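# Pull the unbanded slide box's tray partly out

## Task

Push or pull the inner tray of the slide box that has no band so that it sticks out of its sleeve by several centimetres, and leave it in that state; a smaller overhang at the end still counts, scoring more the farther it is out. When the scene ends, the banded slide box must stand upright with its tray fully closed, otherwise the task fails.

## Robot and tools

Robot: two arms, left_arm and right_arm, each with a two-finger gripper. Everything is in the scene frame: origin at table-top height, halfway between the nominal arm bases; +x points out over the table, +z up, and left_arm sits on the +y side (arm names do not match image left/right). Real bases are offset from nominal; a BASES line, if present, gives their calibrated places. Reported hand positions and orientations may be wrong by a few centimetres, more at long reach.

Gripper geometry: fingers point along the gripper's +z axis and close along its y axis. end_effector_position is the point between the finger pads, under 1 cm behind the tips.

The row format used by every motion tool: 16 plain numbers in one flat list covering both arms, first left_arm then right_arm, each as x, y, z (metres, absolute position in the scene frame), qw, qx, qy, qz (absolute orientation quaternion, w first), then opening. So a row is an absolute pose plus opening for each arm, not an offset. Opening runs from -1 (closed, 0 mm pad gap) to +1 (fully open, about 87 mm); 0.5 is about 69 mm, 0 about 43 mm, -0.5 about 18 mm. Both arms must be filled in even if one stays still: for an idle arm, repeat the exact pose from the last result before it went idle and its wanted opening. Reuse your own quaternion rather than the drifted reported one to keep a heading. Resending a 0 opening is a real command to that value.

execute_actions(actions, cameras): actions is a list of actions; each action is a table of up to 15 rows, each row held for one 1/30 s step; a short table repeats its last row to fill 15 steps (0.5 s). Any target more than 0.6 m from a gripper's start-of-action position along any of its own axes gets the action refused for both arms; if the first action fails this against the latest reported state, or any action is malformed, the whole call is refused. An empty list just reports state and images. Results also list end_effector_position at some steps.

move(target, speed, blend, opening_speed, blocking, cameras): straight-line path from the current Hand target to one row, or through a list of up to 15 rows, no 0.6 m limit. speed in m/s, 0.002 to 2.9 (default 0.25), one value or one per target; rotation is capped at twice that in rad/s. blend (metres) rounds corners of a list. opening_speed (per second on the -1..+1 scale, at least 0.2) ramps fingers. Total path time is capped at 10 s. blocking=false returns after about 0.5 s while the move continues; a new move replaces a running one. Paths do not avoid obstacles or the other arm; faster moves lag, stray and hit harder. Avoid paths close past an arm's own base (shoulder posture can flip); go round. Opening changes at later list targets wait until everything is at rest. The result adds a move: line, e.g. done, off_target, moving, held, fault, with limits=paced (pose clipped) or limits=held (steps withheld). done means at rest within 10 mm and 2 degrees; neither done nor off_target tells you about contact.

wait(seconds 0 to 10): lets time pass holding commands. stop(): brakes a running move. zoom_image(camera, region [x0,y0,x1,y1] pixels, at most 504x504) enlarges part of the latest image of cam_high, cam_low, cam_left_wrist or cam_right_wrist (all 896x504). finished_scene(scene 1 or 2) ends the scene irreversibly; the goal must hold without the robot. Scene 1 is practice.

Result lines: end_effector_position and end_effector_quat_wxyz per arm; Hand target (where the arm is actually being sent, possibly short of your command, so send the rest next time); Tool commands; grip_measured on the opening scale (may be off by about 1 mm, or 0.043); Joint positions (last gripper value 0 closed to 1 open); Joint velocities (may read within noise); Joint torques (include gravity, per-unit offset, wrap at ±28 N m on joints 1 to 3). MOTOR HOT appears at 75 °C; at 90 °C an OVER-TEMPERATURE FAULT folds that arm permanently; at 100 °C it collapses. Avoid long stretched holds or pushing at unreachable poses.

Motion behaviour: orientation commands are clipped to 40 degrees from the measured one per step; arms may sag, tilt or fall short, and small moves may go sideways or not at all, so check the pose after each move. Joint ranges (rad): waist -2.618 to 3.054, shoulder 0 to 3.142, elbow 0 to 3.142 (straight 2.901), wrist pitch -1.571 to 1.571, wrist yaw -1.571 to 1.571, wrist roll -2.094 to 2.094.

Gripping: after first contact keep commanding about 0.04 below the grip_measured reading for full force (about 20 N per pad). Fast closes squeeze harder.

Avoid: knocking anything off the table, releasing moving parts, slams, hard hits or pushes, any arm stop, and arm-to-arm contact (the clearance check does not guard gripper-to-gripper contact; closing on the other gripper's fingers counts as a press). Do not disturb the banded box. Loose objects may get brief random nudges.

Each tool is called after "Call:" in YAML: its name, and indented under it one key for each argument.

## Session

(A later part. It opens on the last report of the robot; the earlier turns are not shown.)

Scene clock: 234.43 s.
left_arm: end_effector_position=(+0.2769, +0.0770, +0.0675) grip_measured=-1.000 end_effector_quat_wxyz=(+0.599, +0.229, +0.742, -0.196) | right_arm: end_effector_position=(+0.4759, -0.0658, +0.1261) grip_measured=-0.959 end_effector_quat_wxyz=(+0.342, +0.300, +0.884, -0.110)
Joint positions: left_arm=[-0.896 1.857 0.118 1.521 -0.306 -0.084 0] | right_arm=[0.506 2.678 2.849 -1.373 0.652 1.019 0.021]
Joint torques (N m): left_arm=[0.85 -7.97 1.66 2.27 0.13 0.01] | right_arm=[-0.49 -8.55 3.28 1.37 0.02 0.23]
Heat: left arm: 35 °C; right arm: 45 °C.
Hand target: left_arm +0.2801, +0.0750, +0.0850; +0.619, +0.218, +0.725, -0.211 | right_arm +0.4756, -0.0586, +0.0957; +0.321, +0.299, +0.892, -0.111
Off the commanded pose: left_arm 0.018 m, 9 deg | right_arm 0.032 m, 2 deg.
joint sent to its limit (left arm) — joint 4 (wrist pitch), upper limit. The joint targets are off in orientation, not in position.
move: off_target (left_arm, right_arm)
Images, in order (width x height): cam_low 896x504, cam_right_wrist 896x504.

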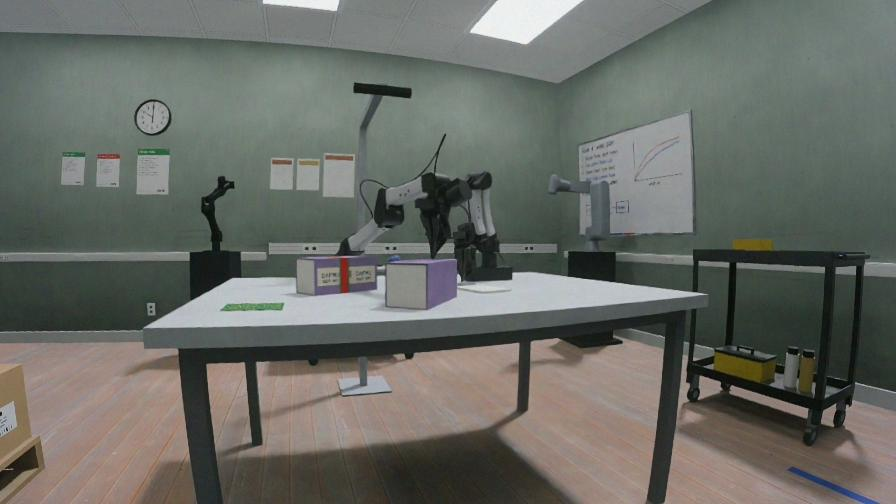

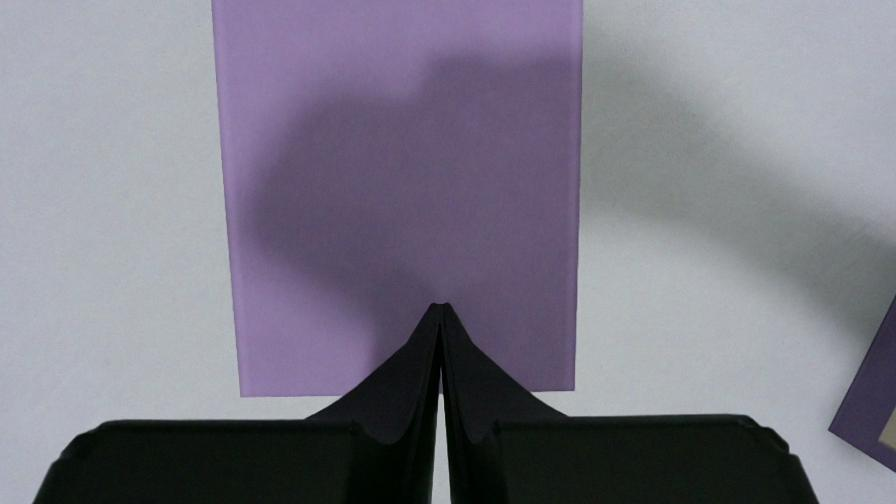

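Call:
move:
  target: [0.28,0.075,0.085,0.649,0.211,0.695,-0.226,-1,0.43,-0.03,0.086,0.324,0.298,0.891,-0.108,-1]
  speed: 0.05
  cameras: ["cam_high","cam_low","cam_right_wrist"]

Scene clock: 246.70 s.
left_arm: end_effector_position=(+0.2768, +0.0770, +0.0675) grip_measured=-1.000 end_effector_quat_wxyz=(+0.598, +0.229, +0.742, -0.196) | right_arm: end_effector_position=(+0.4543, -0.0480, +0.1245) grip_measured=-0.959 end_effector_quat_wxyz=(+0.390, +0.327, +0.853, -0.116)
Joint positions: left_arm=[-0.896 1.857 0.118 1.521 -0.306 -0.084 0] | right_arm=[0.586 2.441 2.35 -1.12 0.774 1.154 0.021]
Joint torques (N m): left_arm=[0.95 -7.79 1.73 2.24 0.09 -0.04] | right_arm=[0.75 -9.59 1.96 0.66 -0.78 0.01]
Heat: left arm: 35 °C; right arm: 43 °C.
Hand target: left_arm +0.2800, +0.0750, +0.0850; +0.619, +0.218, +0.725, -0.211 | right_arm +0.4291, -0.0313, +0.0884; +0.324, +0.301, +0.890, -0.112
Off the commanded pose: left_arm 0.018 m, 9 deg | right_arm 0.049 m, 9 deg.
joint sent to its limit (left arm) — joint 4 (wrist pitch), upper limit. The joint targets are off in orientation, not in position.
move: off_target (left_arm, right_arm)
Images, in order (width x height): cam_high 896x504, cam_low 896x504, cam_right_wrist 896x504.

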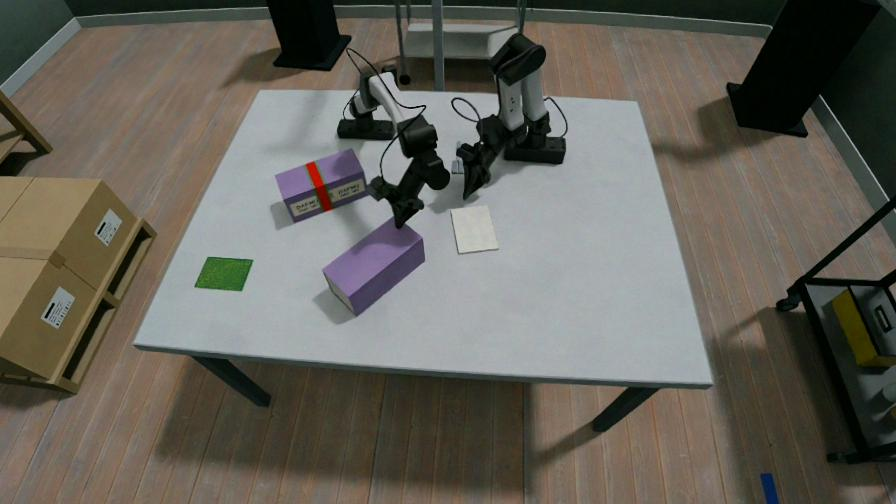

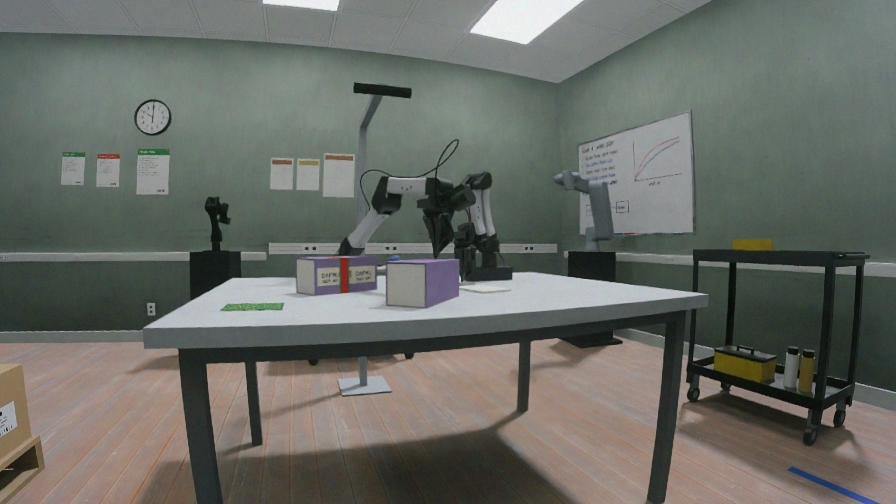

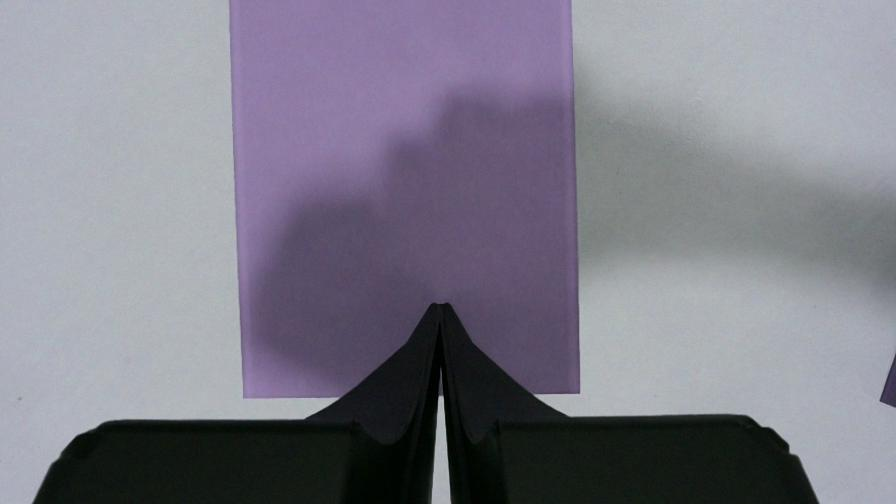

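Call:
move:
  target: [0.28,0.075,0.085,0.649,0.211,0.695,-0.226,-1,0.375,0.01,0.086,0.324,0.298,0.891,-0.108,-1]
  speed: 0.05

Scene clock: 255.23 s.
left_arm: end_effector_position=(+0.2768, +0.0770, +0.0675) grip_measured=-1.000 end_effector_quat_wxyz=(+0.598, +0.229, +0.742, -0.196) | right_arm: end_effector_position=(+0.3791, +0.0100, +0.0779) grip_measured=-0.959 end_effector_quat_wxyz=(+0.327, +0.295, +0.891, -0.114)
Joint positions: left_arm=[-0.896 1.857 0.118 1.521 -0.306 -0.084 0] | right_arm=[0.735 2.413 2.178 -1.171 0.691 1.298 0.021]
Joint torques (N m): left_arm=[0.87 -7.94 1.55 2.22 0.12 -0.05] | right_arm=[-0.53 -13.12 4.51 0.55 0.23 0.12]
Heat: left arm: 36 °C; right arm: 44 °C.
Hand target: left_arm +0.2801, +0.0750, +0.0850; +0.619, +0.217, +0.725, -0.211 | right_arm +0.3751, +0.0100, +0.0858; +0.324, +0.298, +0.891, -0.108
Off the commanded pose: left_arm 0.018 m, 9 deg | right_arm 0.009 m, 1 deg.
joint sent to its limit (left arm) — joint 4 (wrist pitch), upper limit. The joint targets are off in orientation, not in position.
move: off_target (left_arm)

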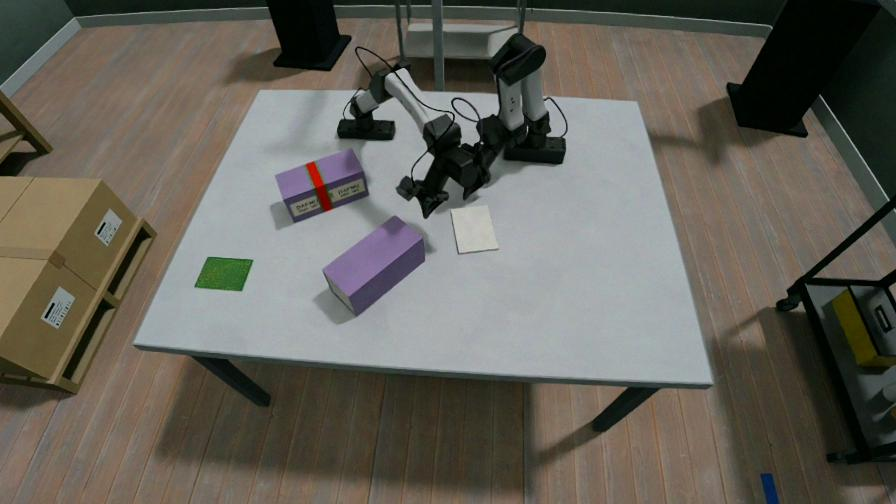

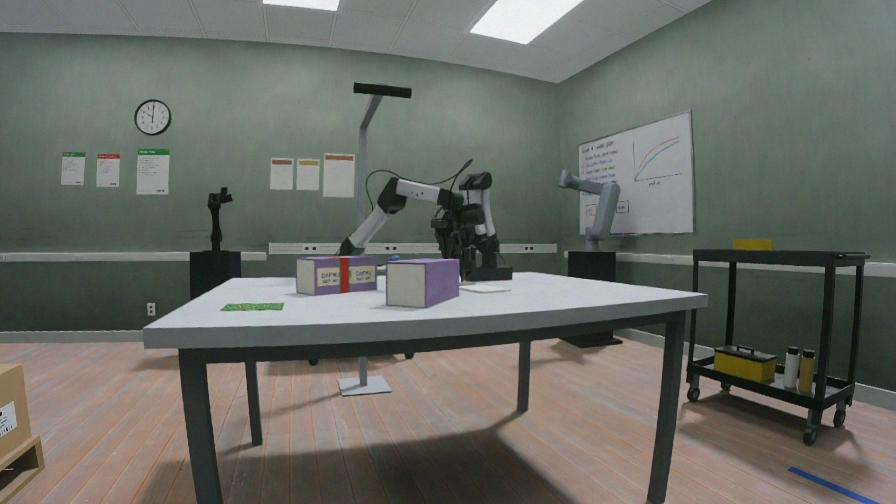

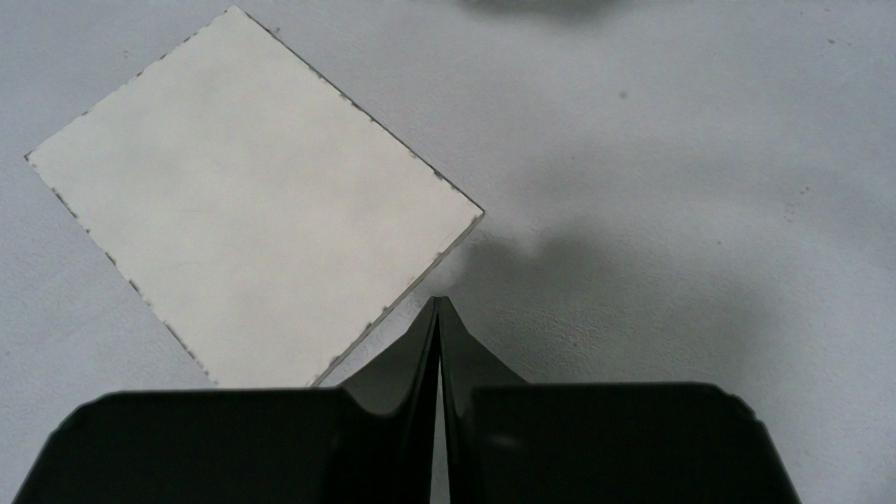

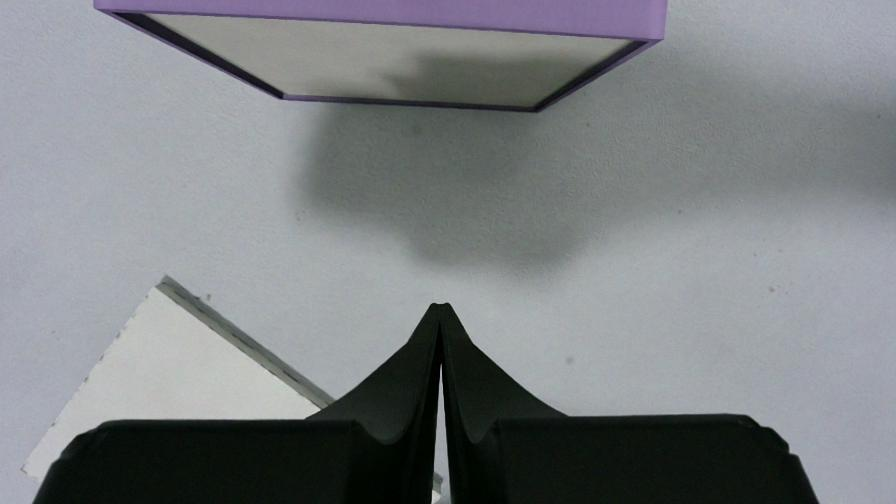

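Call:
move:
  target:
    - [0.28,0.075,0.085,0.649,0.211,0.695,-0.226,-1,0.385,0.01,0.165,0.324,0.298,0.891,-0.108,-1]
    - [0.28,0.075,0.085,0.649,0.211,0.695,-0.226,-1,0.47,-0.055,0.165,0.324,0.298,0.891,-0.108,-1]
    - [0.28,0.075,0.085,0.649,0.211,0.695,-0.226,-1,0.475,-0.055,0.125,0.324,0.298,0.891,-0.108,-1]
    - [0.28,0.075,0.085,0.649,0.211,0.695,-0.226,-1,0.475,-0.055,0.085,0.324,0.298,0.891,-0.108,-1]
  speed: [0.2,0.2,0.08,0.05]

Scene clock: 272.73 s.
left_arm: end_effector_position=(+0.2768, +0.0769, +0.0675) grip_measured=-1.000 end_effector_quat_wxyz=(+0.598, +0.229, +0.742, -0.196) | right_arm: end_effector_position=(+0.4738, -0.0609, +0.1256) grip_measured=-0.959 end_effector_quat_wxyz=(+0.343, +0.302, +0.883, -0.109)
Joint positions: left_arm=[-0.896 1.857 0.118 1.521 -0.305 -0.084 0] | right_arm=[0.516 2.681 2.853 -1.379 0.656 1.035 0.021]
Joint torques (N m): left_arm=[0.92 -8.01 1.55 2.24 0.1 0] | right_arm=[-0.76 -7.86 2.02 1.42 0.01 0.23]
Heat: left arm: 36 °C; right arm: 50 °C.
Hand target: left_arm +0.2800, +0.0750, +0.0850; +0.619, +0.218, +0.725, -0.211 | right_arm +0.4729, -0.0561, +0.0861; +0.316, +0.301, +0.892, -0.116
Off the commanded pose: left_arm 0.018 m, 9 deg | right_arm 0.041 m, 2 deg.
elbow stopped short (right arm): the move would have taken joint 3 (elbow) straighter than the controller allows.
joint sent to its limit (left arm) — joint 4 (wrist pitch), upper limit. The joint targets are off in orientation, not in position.
move: off_target (left_arm, right_arm)

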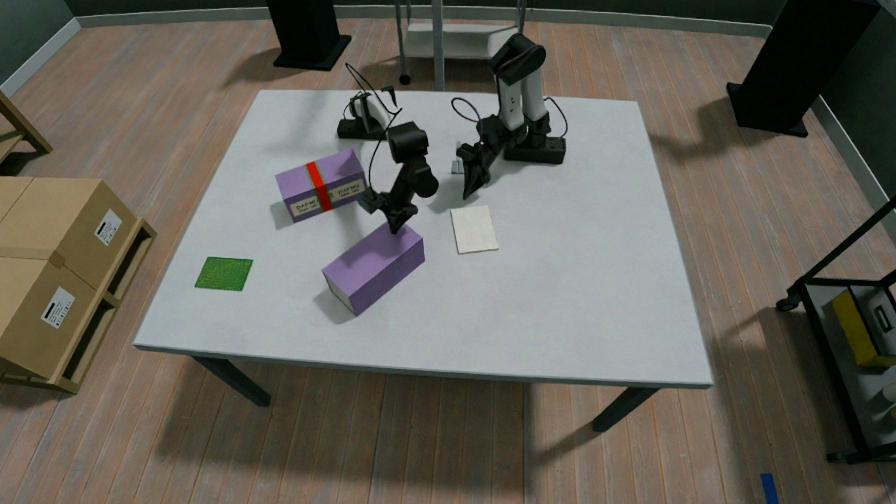

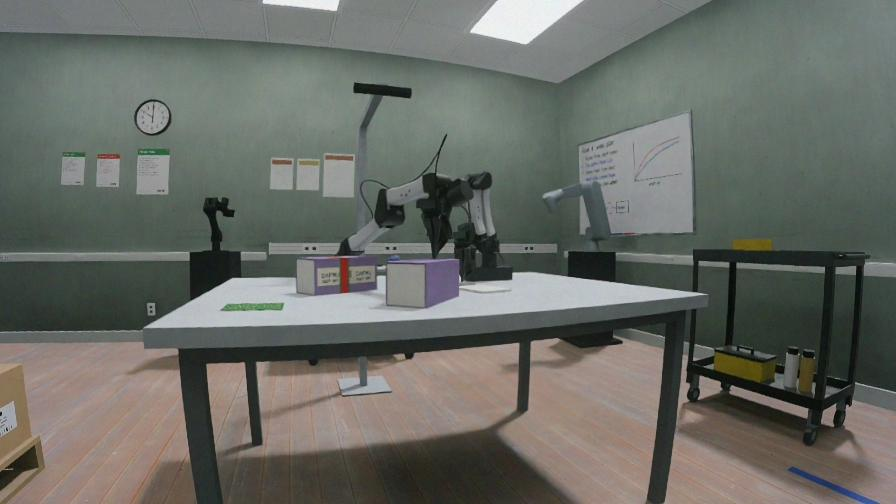

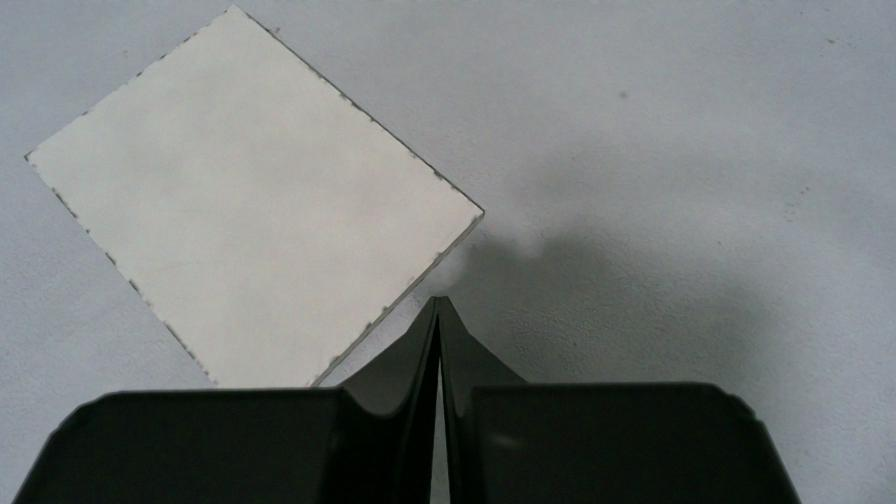

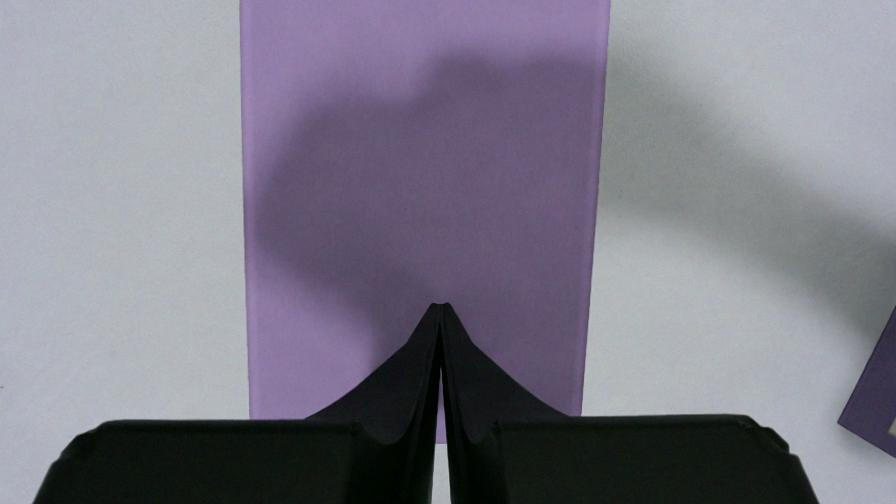

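Call:
move:
  target:
    - [0.28,0.075,0.085,0.649,0.211,0.695,-0.226,-1,0.42,-0.018,0.085,0.324,0.298,0.891,-0.108,-1]
    - [0.28,0.075,0.085,0.649,0.211,0.695,-0.226,-1,0.40,-0.003,0.09,0.324,0.298,0.891,-0.108,-1]
  speed: 0.05
  cameras: ["cam_high","cam_right_wrist"]

Scene clock: 281.00 s.
left_arm: end_effector_position=(+0.2768, +0.0769, +0.0675) grip_measured=-1.000 end_effector_quat_wxyz=(+0.598, +0.229, +0.742, -0.196) | right_arm: end_effector_position=(+0.4276, -0.0192, +0.1243) grip_measured=-0.959 end_effector_quat_wxyz=(+0.391, +0.321, +0.855, -0.113)
Joint positions: left_arm=[-0.896 1.857 0.118 1.521 -0.305 -0.084 0] | right_arm=[0.664 2.422 2.32 -1.168 0.795 1.239 0.021]
Joint torques (N m): left_arm=[0.75 -8.16 1.81 2.19 0.09 0.01] | right_arm=[0.94 -9.96 2.07 0.43 -0.78 0.12]
Heat: left arm: 36 °C; right arm: 48 °C.
Hand target: left_arm +0.2800, +0.0750, +0.0850; +0.619, +0.218, +0.725, -0.211 | right_arm +0.3997, -0.0044, +0.0923; +0.325, +0.300, +0.890, -0.111
Off the commanded pose: left_arm 0.018 m, 9 deg | right_arm 0.047 m, 9 deg.
joint sent to its limit (left arm) — joint 4 (wrist pitch), upper limit. The joint targets are off in orientation, not in position.
move: off_target (left_arm, right_arm)
Images, in order (width x height): cam_high 896x504, cam_right_wrist 896x504.

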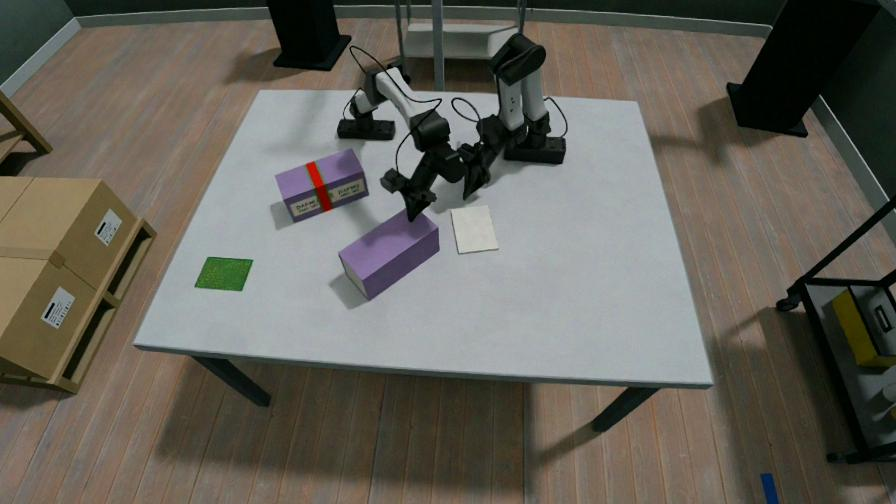

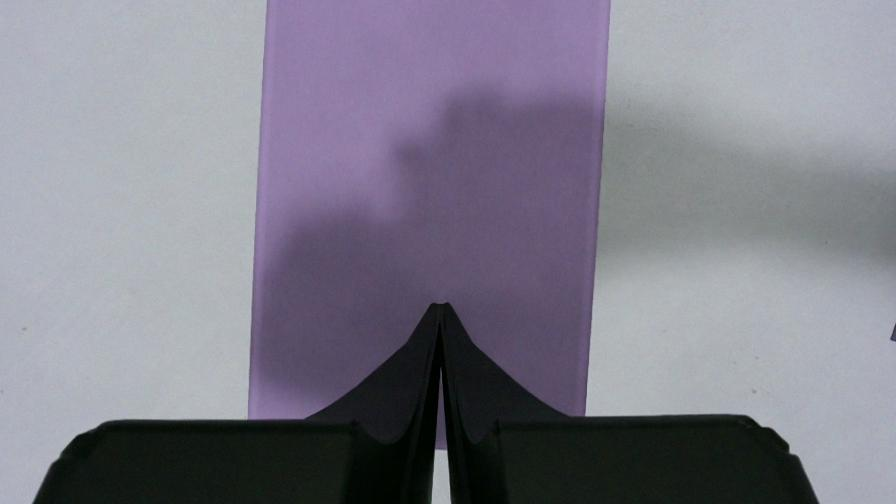

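Call:
move:
  target:
    - [0.28,0.085,0.085,0.649,0.211,0.695,-0.226,-1,0.42,-0.03,0.175,0.324,0.298,0.891,-0.108,-1]
    - [0.275,0.11,0.085,0.644,0.227,0.689,-0.242,-1,0.47,-0.05,0.175,0.253,-0.209,0.943,0.056,-1]

Scene clock: 315.10 s.
left_arm: end_effector_position=(+0.2754, +0.1089, +0.0687) grip_measured=-1.000 end_effector_quat_wxyz=(+0.587, +0.239, +0.746, -0.206) | right_arm: end_effector_position=(+0.4677, -0.0517, +0.1658) grip_measured=-0.959 end_effector_quat_wxyz=(+0.263, -0.204, +0.942, +0.052)
Joint positions: left_arm=[-0.746 1.773 0.022 1.521 -0.125 -0.057 0] | right_arm=[0.392 2.564 2.83 -1.296 -0.016 -0.046 0.021]
Joint torques (N m): left_arm=[0.81 -6.8 1.88 2.22 0.16 0.03] | right_arm=[-0.88 -11.41 8.28 1.42 -0.15 -0.02]
Heat: left arm: 37 °C; right arm: 43 °C.
Hand target: left_arm +0.2781, +0.1072, +0.0838; +0.607, +0.234, +0.728, -0.217 | right_arm +0.4693, -0.0502, +0.1747; +0.273, -0.208, +0.937, +0.059
Off the commanded pose: left_arm 0.016 m, 10 deg | right_arm 0.010 m, 1 deg.
elbow stopped short (right arm): the move would have taken joint 3 (elbow) straighter than the controller allows.
joint sent to its limit (left arm) — joint 3 (elbow), lower limit, where the elbow is as bent as it goes. The joint targets are off in position and orientation.
move: off_target (left_arm)

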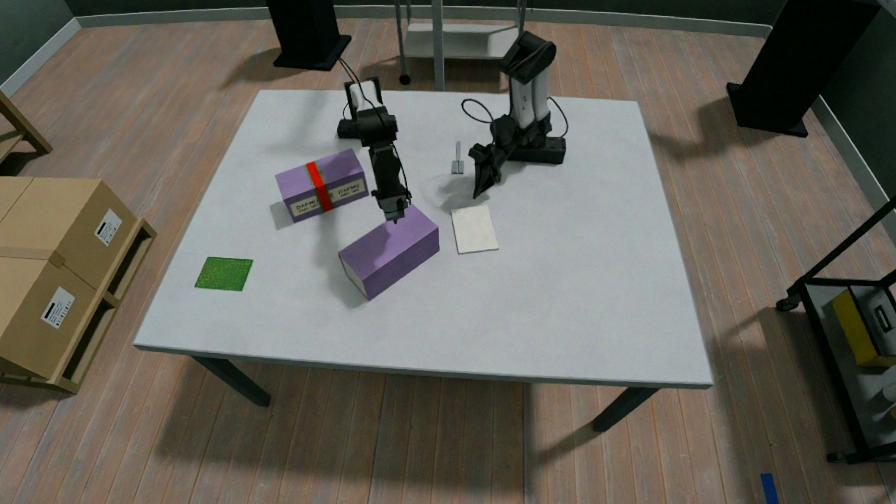

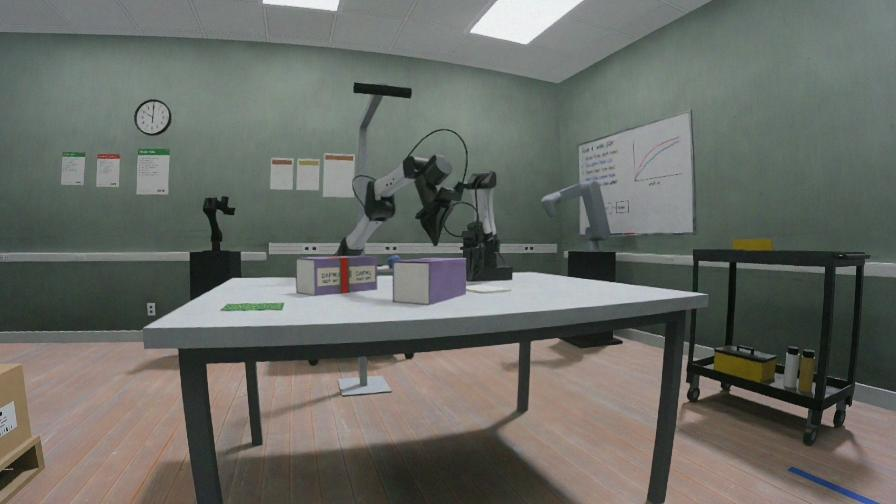

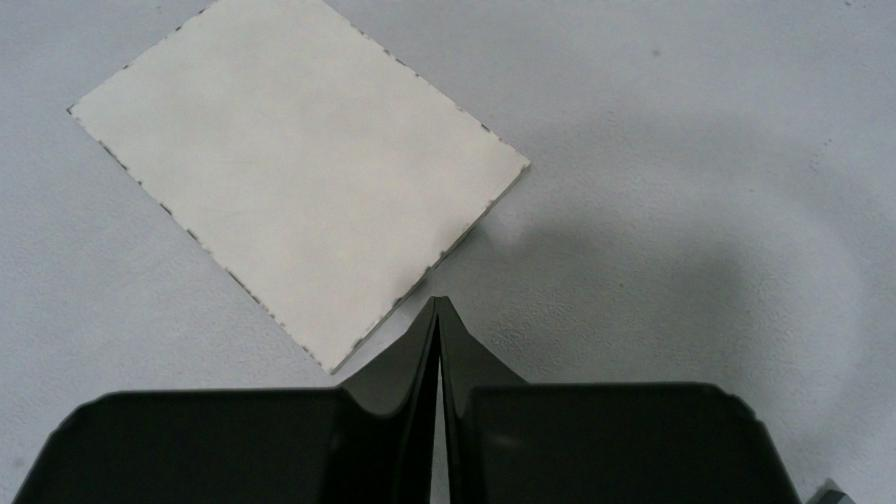

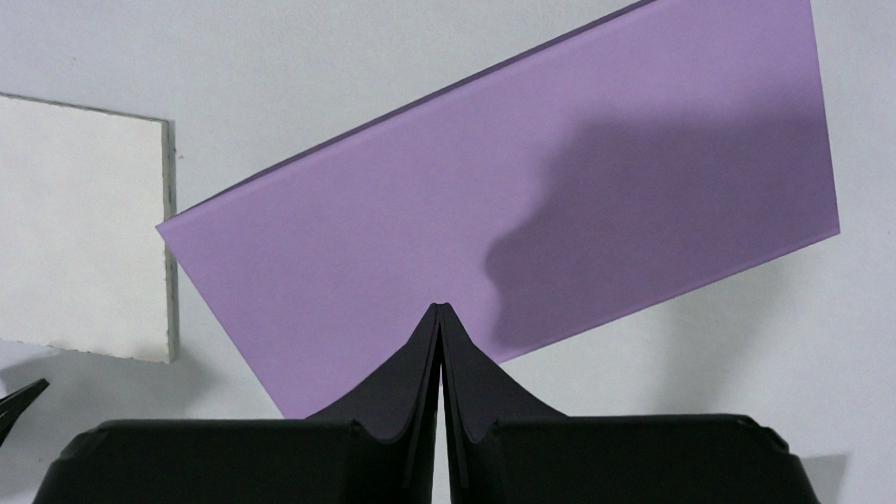

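Call:
move:
  target:
    - [0.30,0.098,0.075,0.642,0.232,0.687,-0.247,-1,0.475,-0.045,0.13,0.253,-0.209,0.943,0.056,-1]
    - [0.345,0.06,0.07,0.662,0.248,0.662,-0.248,-1,0.475,-0.045,0.085,0.253,-0.209,0.943,0.056,-1]
  speed: [0.1,0.06]

Scene clock: 332.70 s.
left_arm: end_effector_position=(+0.3386, +0.0638, +0.0619) grip_measured=-1.000 end_effector_quat_wxyz=(+0.601, +0.265, +0.720, -0.225) | right_arm: end_effector_position=(+0.4877, -0.0436, +0.1267) grip_measured=-0.959 end_effector_quat_wxyz=(+0.302, -0.203, +0.930, +0.059)
Joint positions: left_arm=[-0.656 2.01 0.311 1.521 0.022 -0.001 0] | right_arm=[0.392 2.403 2.328 -0.871 -0.018 -0.048 0.021]
Joint torques (N m): left_arm=[0.92 -5.29 4.26 2.29 0.11 0.01] | right_arm=[-0.47 -8.17 2.47 1.44 -0.13 0.03]
Heat: left arm: 37 °C; right arm: 47 °C.
Hand target: left_arm +0.3448, +0.0602, +0.0705; +0.617, +0.264, +0.705, -0.230 | right_arm +0.4740, -0.0454, +0.0867; +0.253, -0.209, +0.943, +0.056
Off the commanded pose: left_arm 0.011 m, 10 deg | right_arm 0.044 m, 6 deg.
joint sent to its limit (left arm) — joint 4 (wrist pitch), upper limit. The joint targets are off in orientation, not in position.
move: off_target (left_arm, right_arm)

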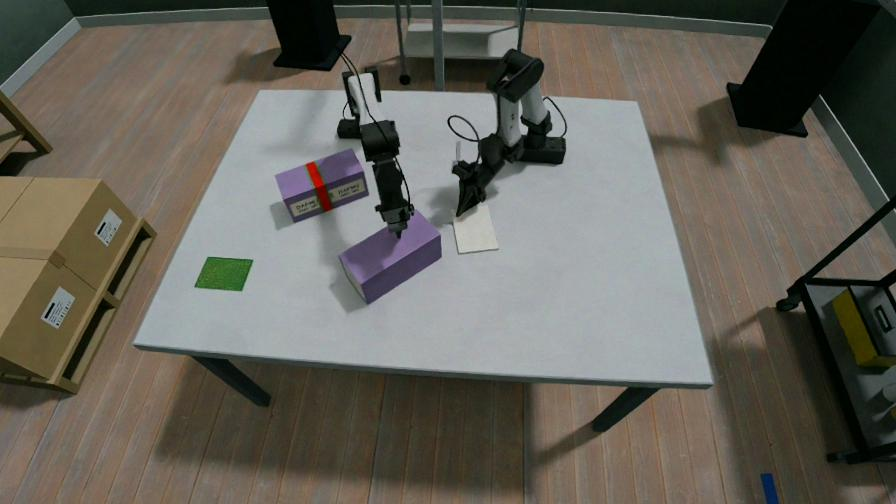

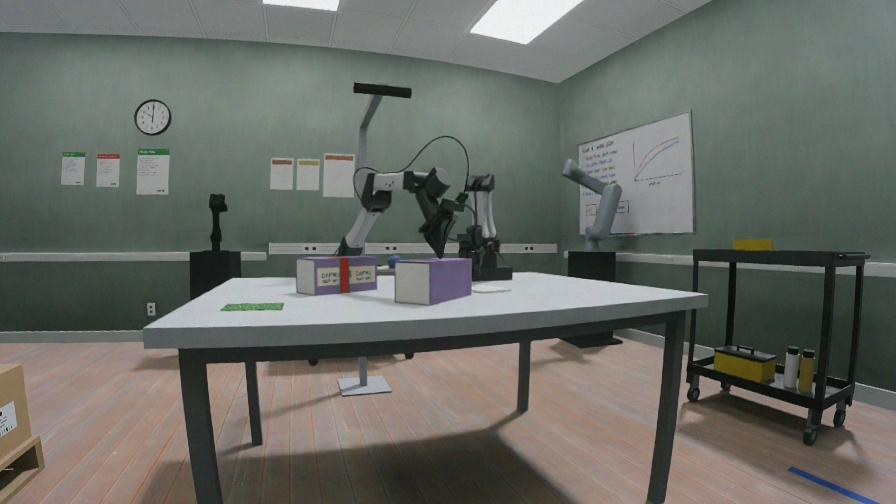

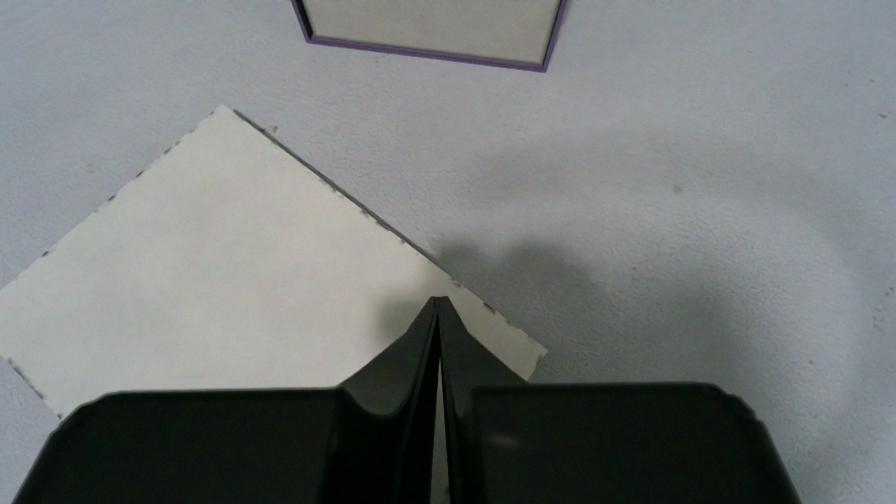

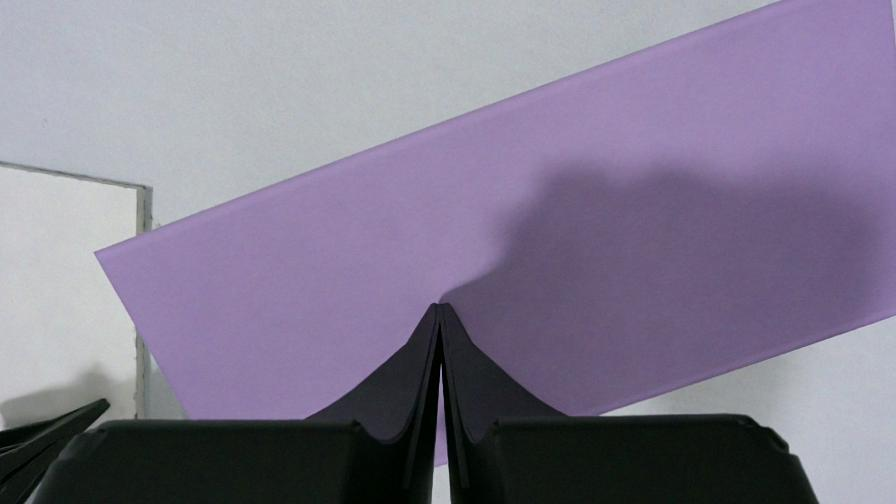

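Call:
move:
  target:
    - [0.36,0.064,0.072,0.655,0.265,0.655,-0.265,-1,0.475,-0.045,0.085,0.253,-0.209,0.943,0.056,-1]
    - [0.395,0.028,0.072,0.655,0.265,0.655,-0.265,-1,0.475,-0.045,0.085,0.253,-0.209,0.943,0.056,-1]
  speed: [0.1,0.05]

Scene clock: 348.43 s.
left_arm: end_effector_position=(+0.3912, +0.0340, +0.0648) grip_measured=-1.000 end_effector_quat_wxyz=(+0.622, +0.277, +0.687, -0.254) | right_arm: end_effector_position=(+0.4878, -0.0436, +0.1266) grip_measured=-0.959 end_effector_quat_wxyz=(+0.302, -0.203, +0.930, +0.059)
Joint positions: left_arm=[-0.584 2.162 0.542 1.522 0.154 0.012 0] | right_arm=[0.392 2.403 2.327 -0.87 -0.018 -0.048 0.021]
Joint torques (N m): left_arm=[-0.64 -6.95 4.93 2.28 0.02 -0.03] | right_arm=[-0.46 -8.16 2.5 1.45 -0.14 0.03]
Heat: left arm: 38 °C; right arm: 44 °C.
Hand target: left_arm +0.3948, +0.0282, +0.0722; +0.637, +0.273, +0.673, -0.259 | right_arm +0.4739, -0.0455, +0.0866; +0.253, -0.209, +0.943, +0.056
Off the commanded pose: left_arm 0.010 m, 6 deg | right_arm 0.044 m, 6 deg.
joint sent to its limit (left arm) — joint 4 (wrist pitch), upper limit. The joint targets are off in orientation, not in position.
move: off_target (left_arm, right_arm)

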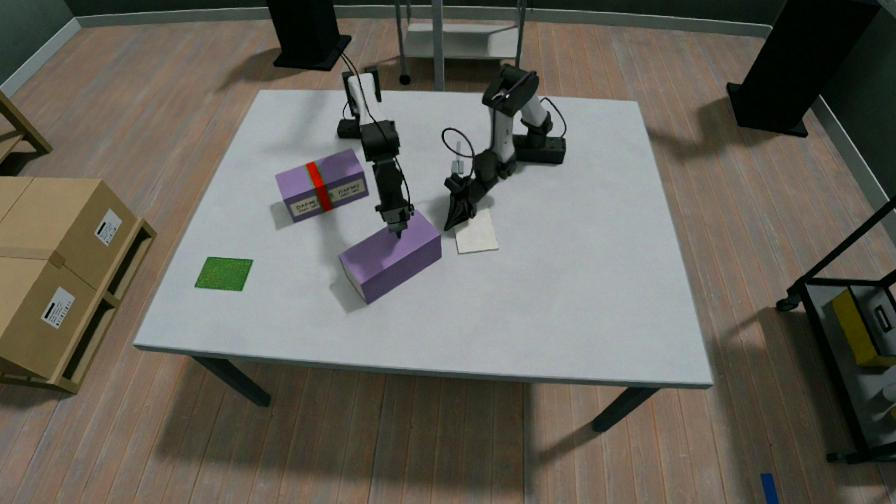

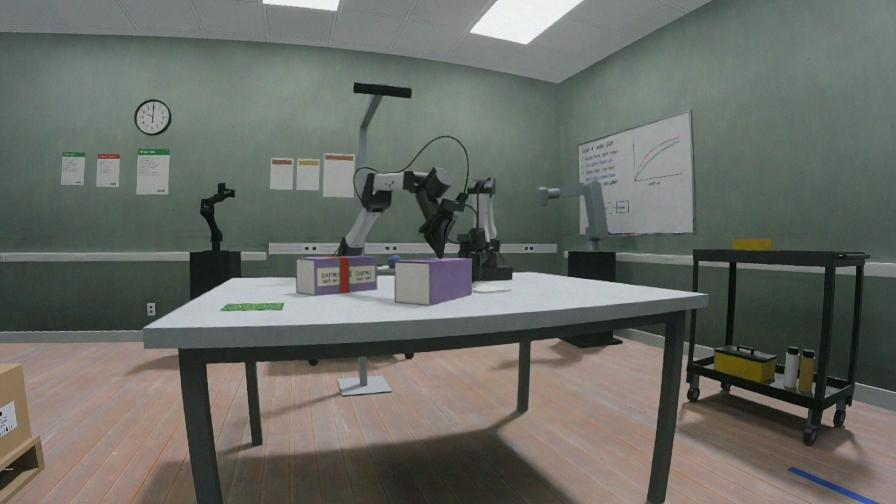

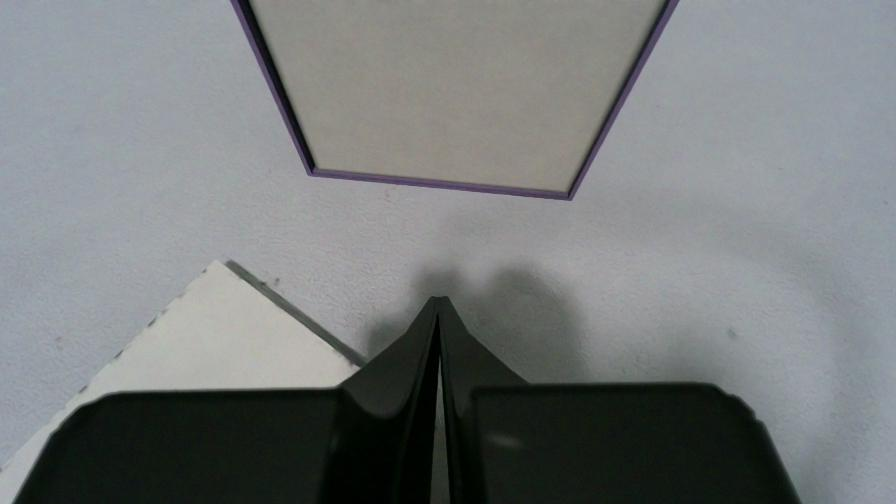

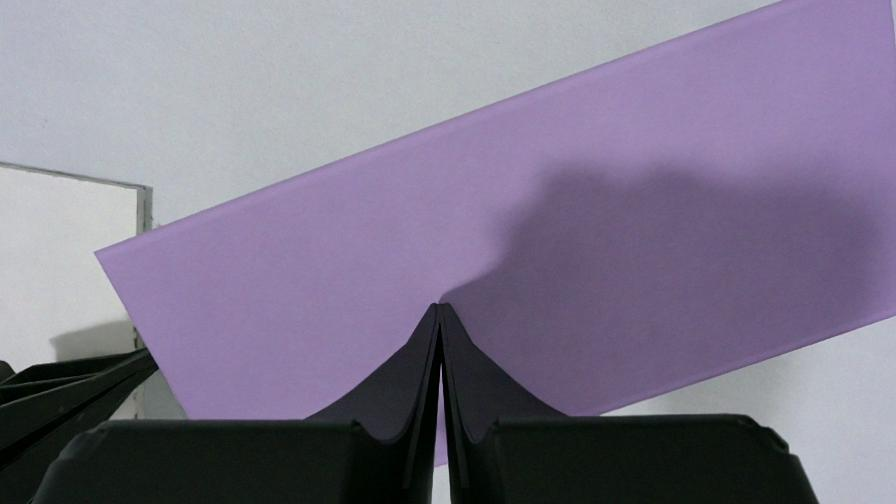

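Call:
move:
  target: [0.435,-0.012,0.075,0.655,0.265,0.655,-0.265,-1,0.475,-0.045,0.085,0.253,-0.209,0.943,0.056,-1]
  speed: 0.05

Scene clock: 357.53 s.
left_arm: end_effector_position=(+0.4326, -0.0048, +0.0752) grip_measured=-1.000 end_effector_quat_wxyz=(+0.652, +0.268, +0.660, -0.260) | right_arm: end_effector_position=(+0.4896, -0.0429, +0.1271) grip_measured=-0.959 end_effector_quat_wxyz=(+0.306, -0.203, +0.928, +0.059)
Joint positions: left_arm=[-0.61 2.272 0.768 1.489 0.123 0.008 0] | right_arm=[0.392 2.403 2.326 -0.86 -0.018 -0.049 0.021]
Joint torques (N m): left_arm=[-0.95 -8.38 6.39 1.92 0.02 -0.11] | right_arm=[-0.46 -8.08 2.82 1.33 -0.13 0.03]
Heat: left arm: 38 °C; right arm: 43 °C.
Hand target: left_arm +0.4347, -0.0118, +0.0749; +0.655, +0.265, +0.656, -0.265 | right_arm +0.4740, -0.0454, +0.0868; +0.253, -0.209, +0.943, +0.056
Off the commanded pose: left_arm 0.008 m, 1 deg | right_arm 0.045 m, 6 deg.
move: off_target (right_arm)

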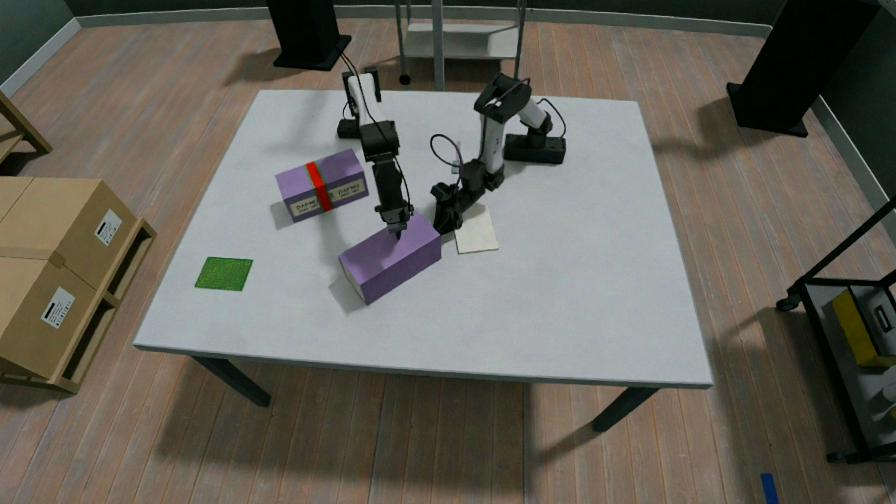

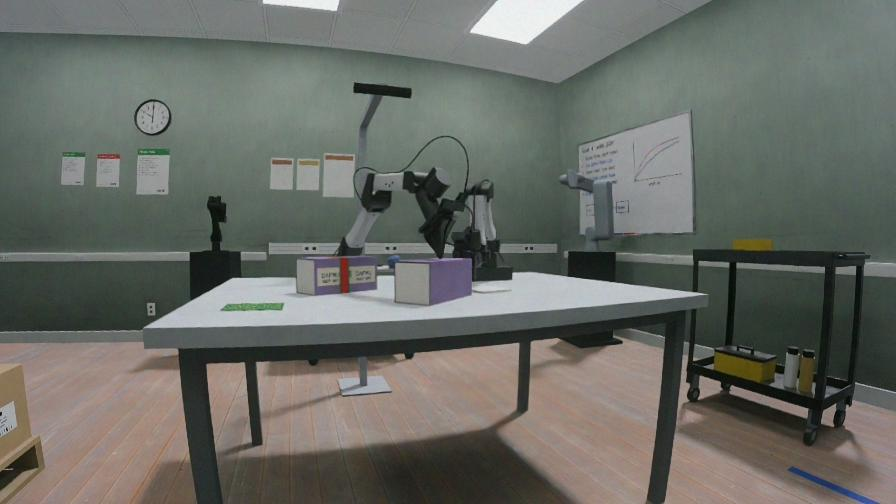

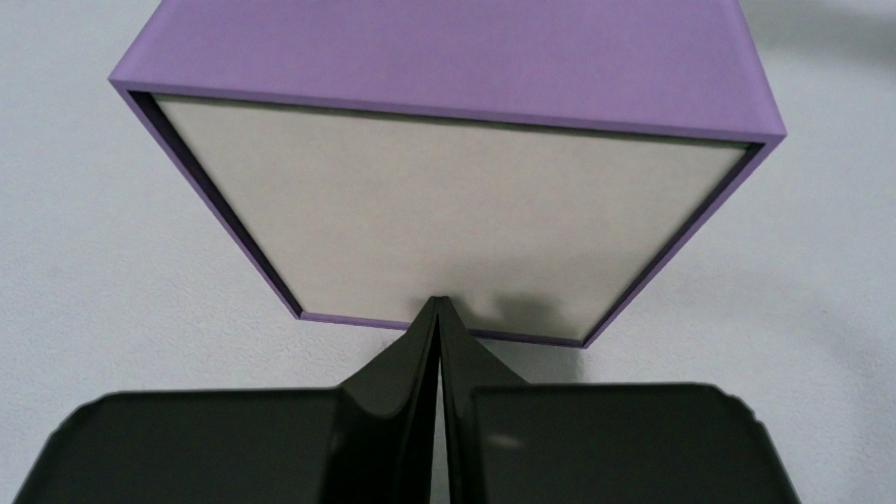

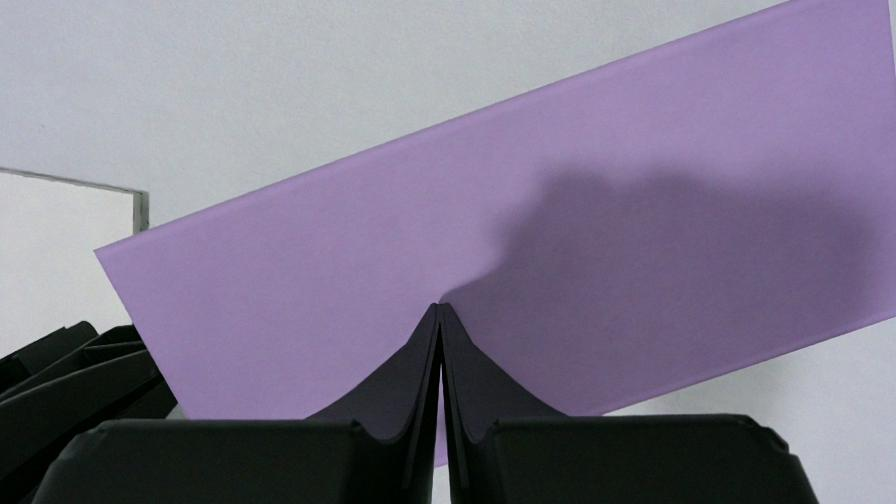

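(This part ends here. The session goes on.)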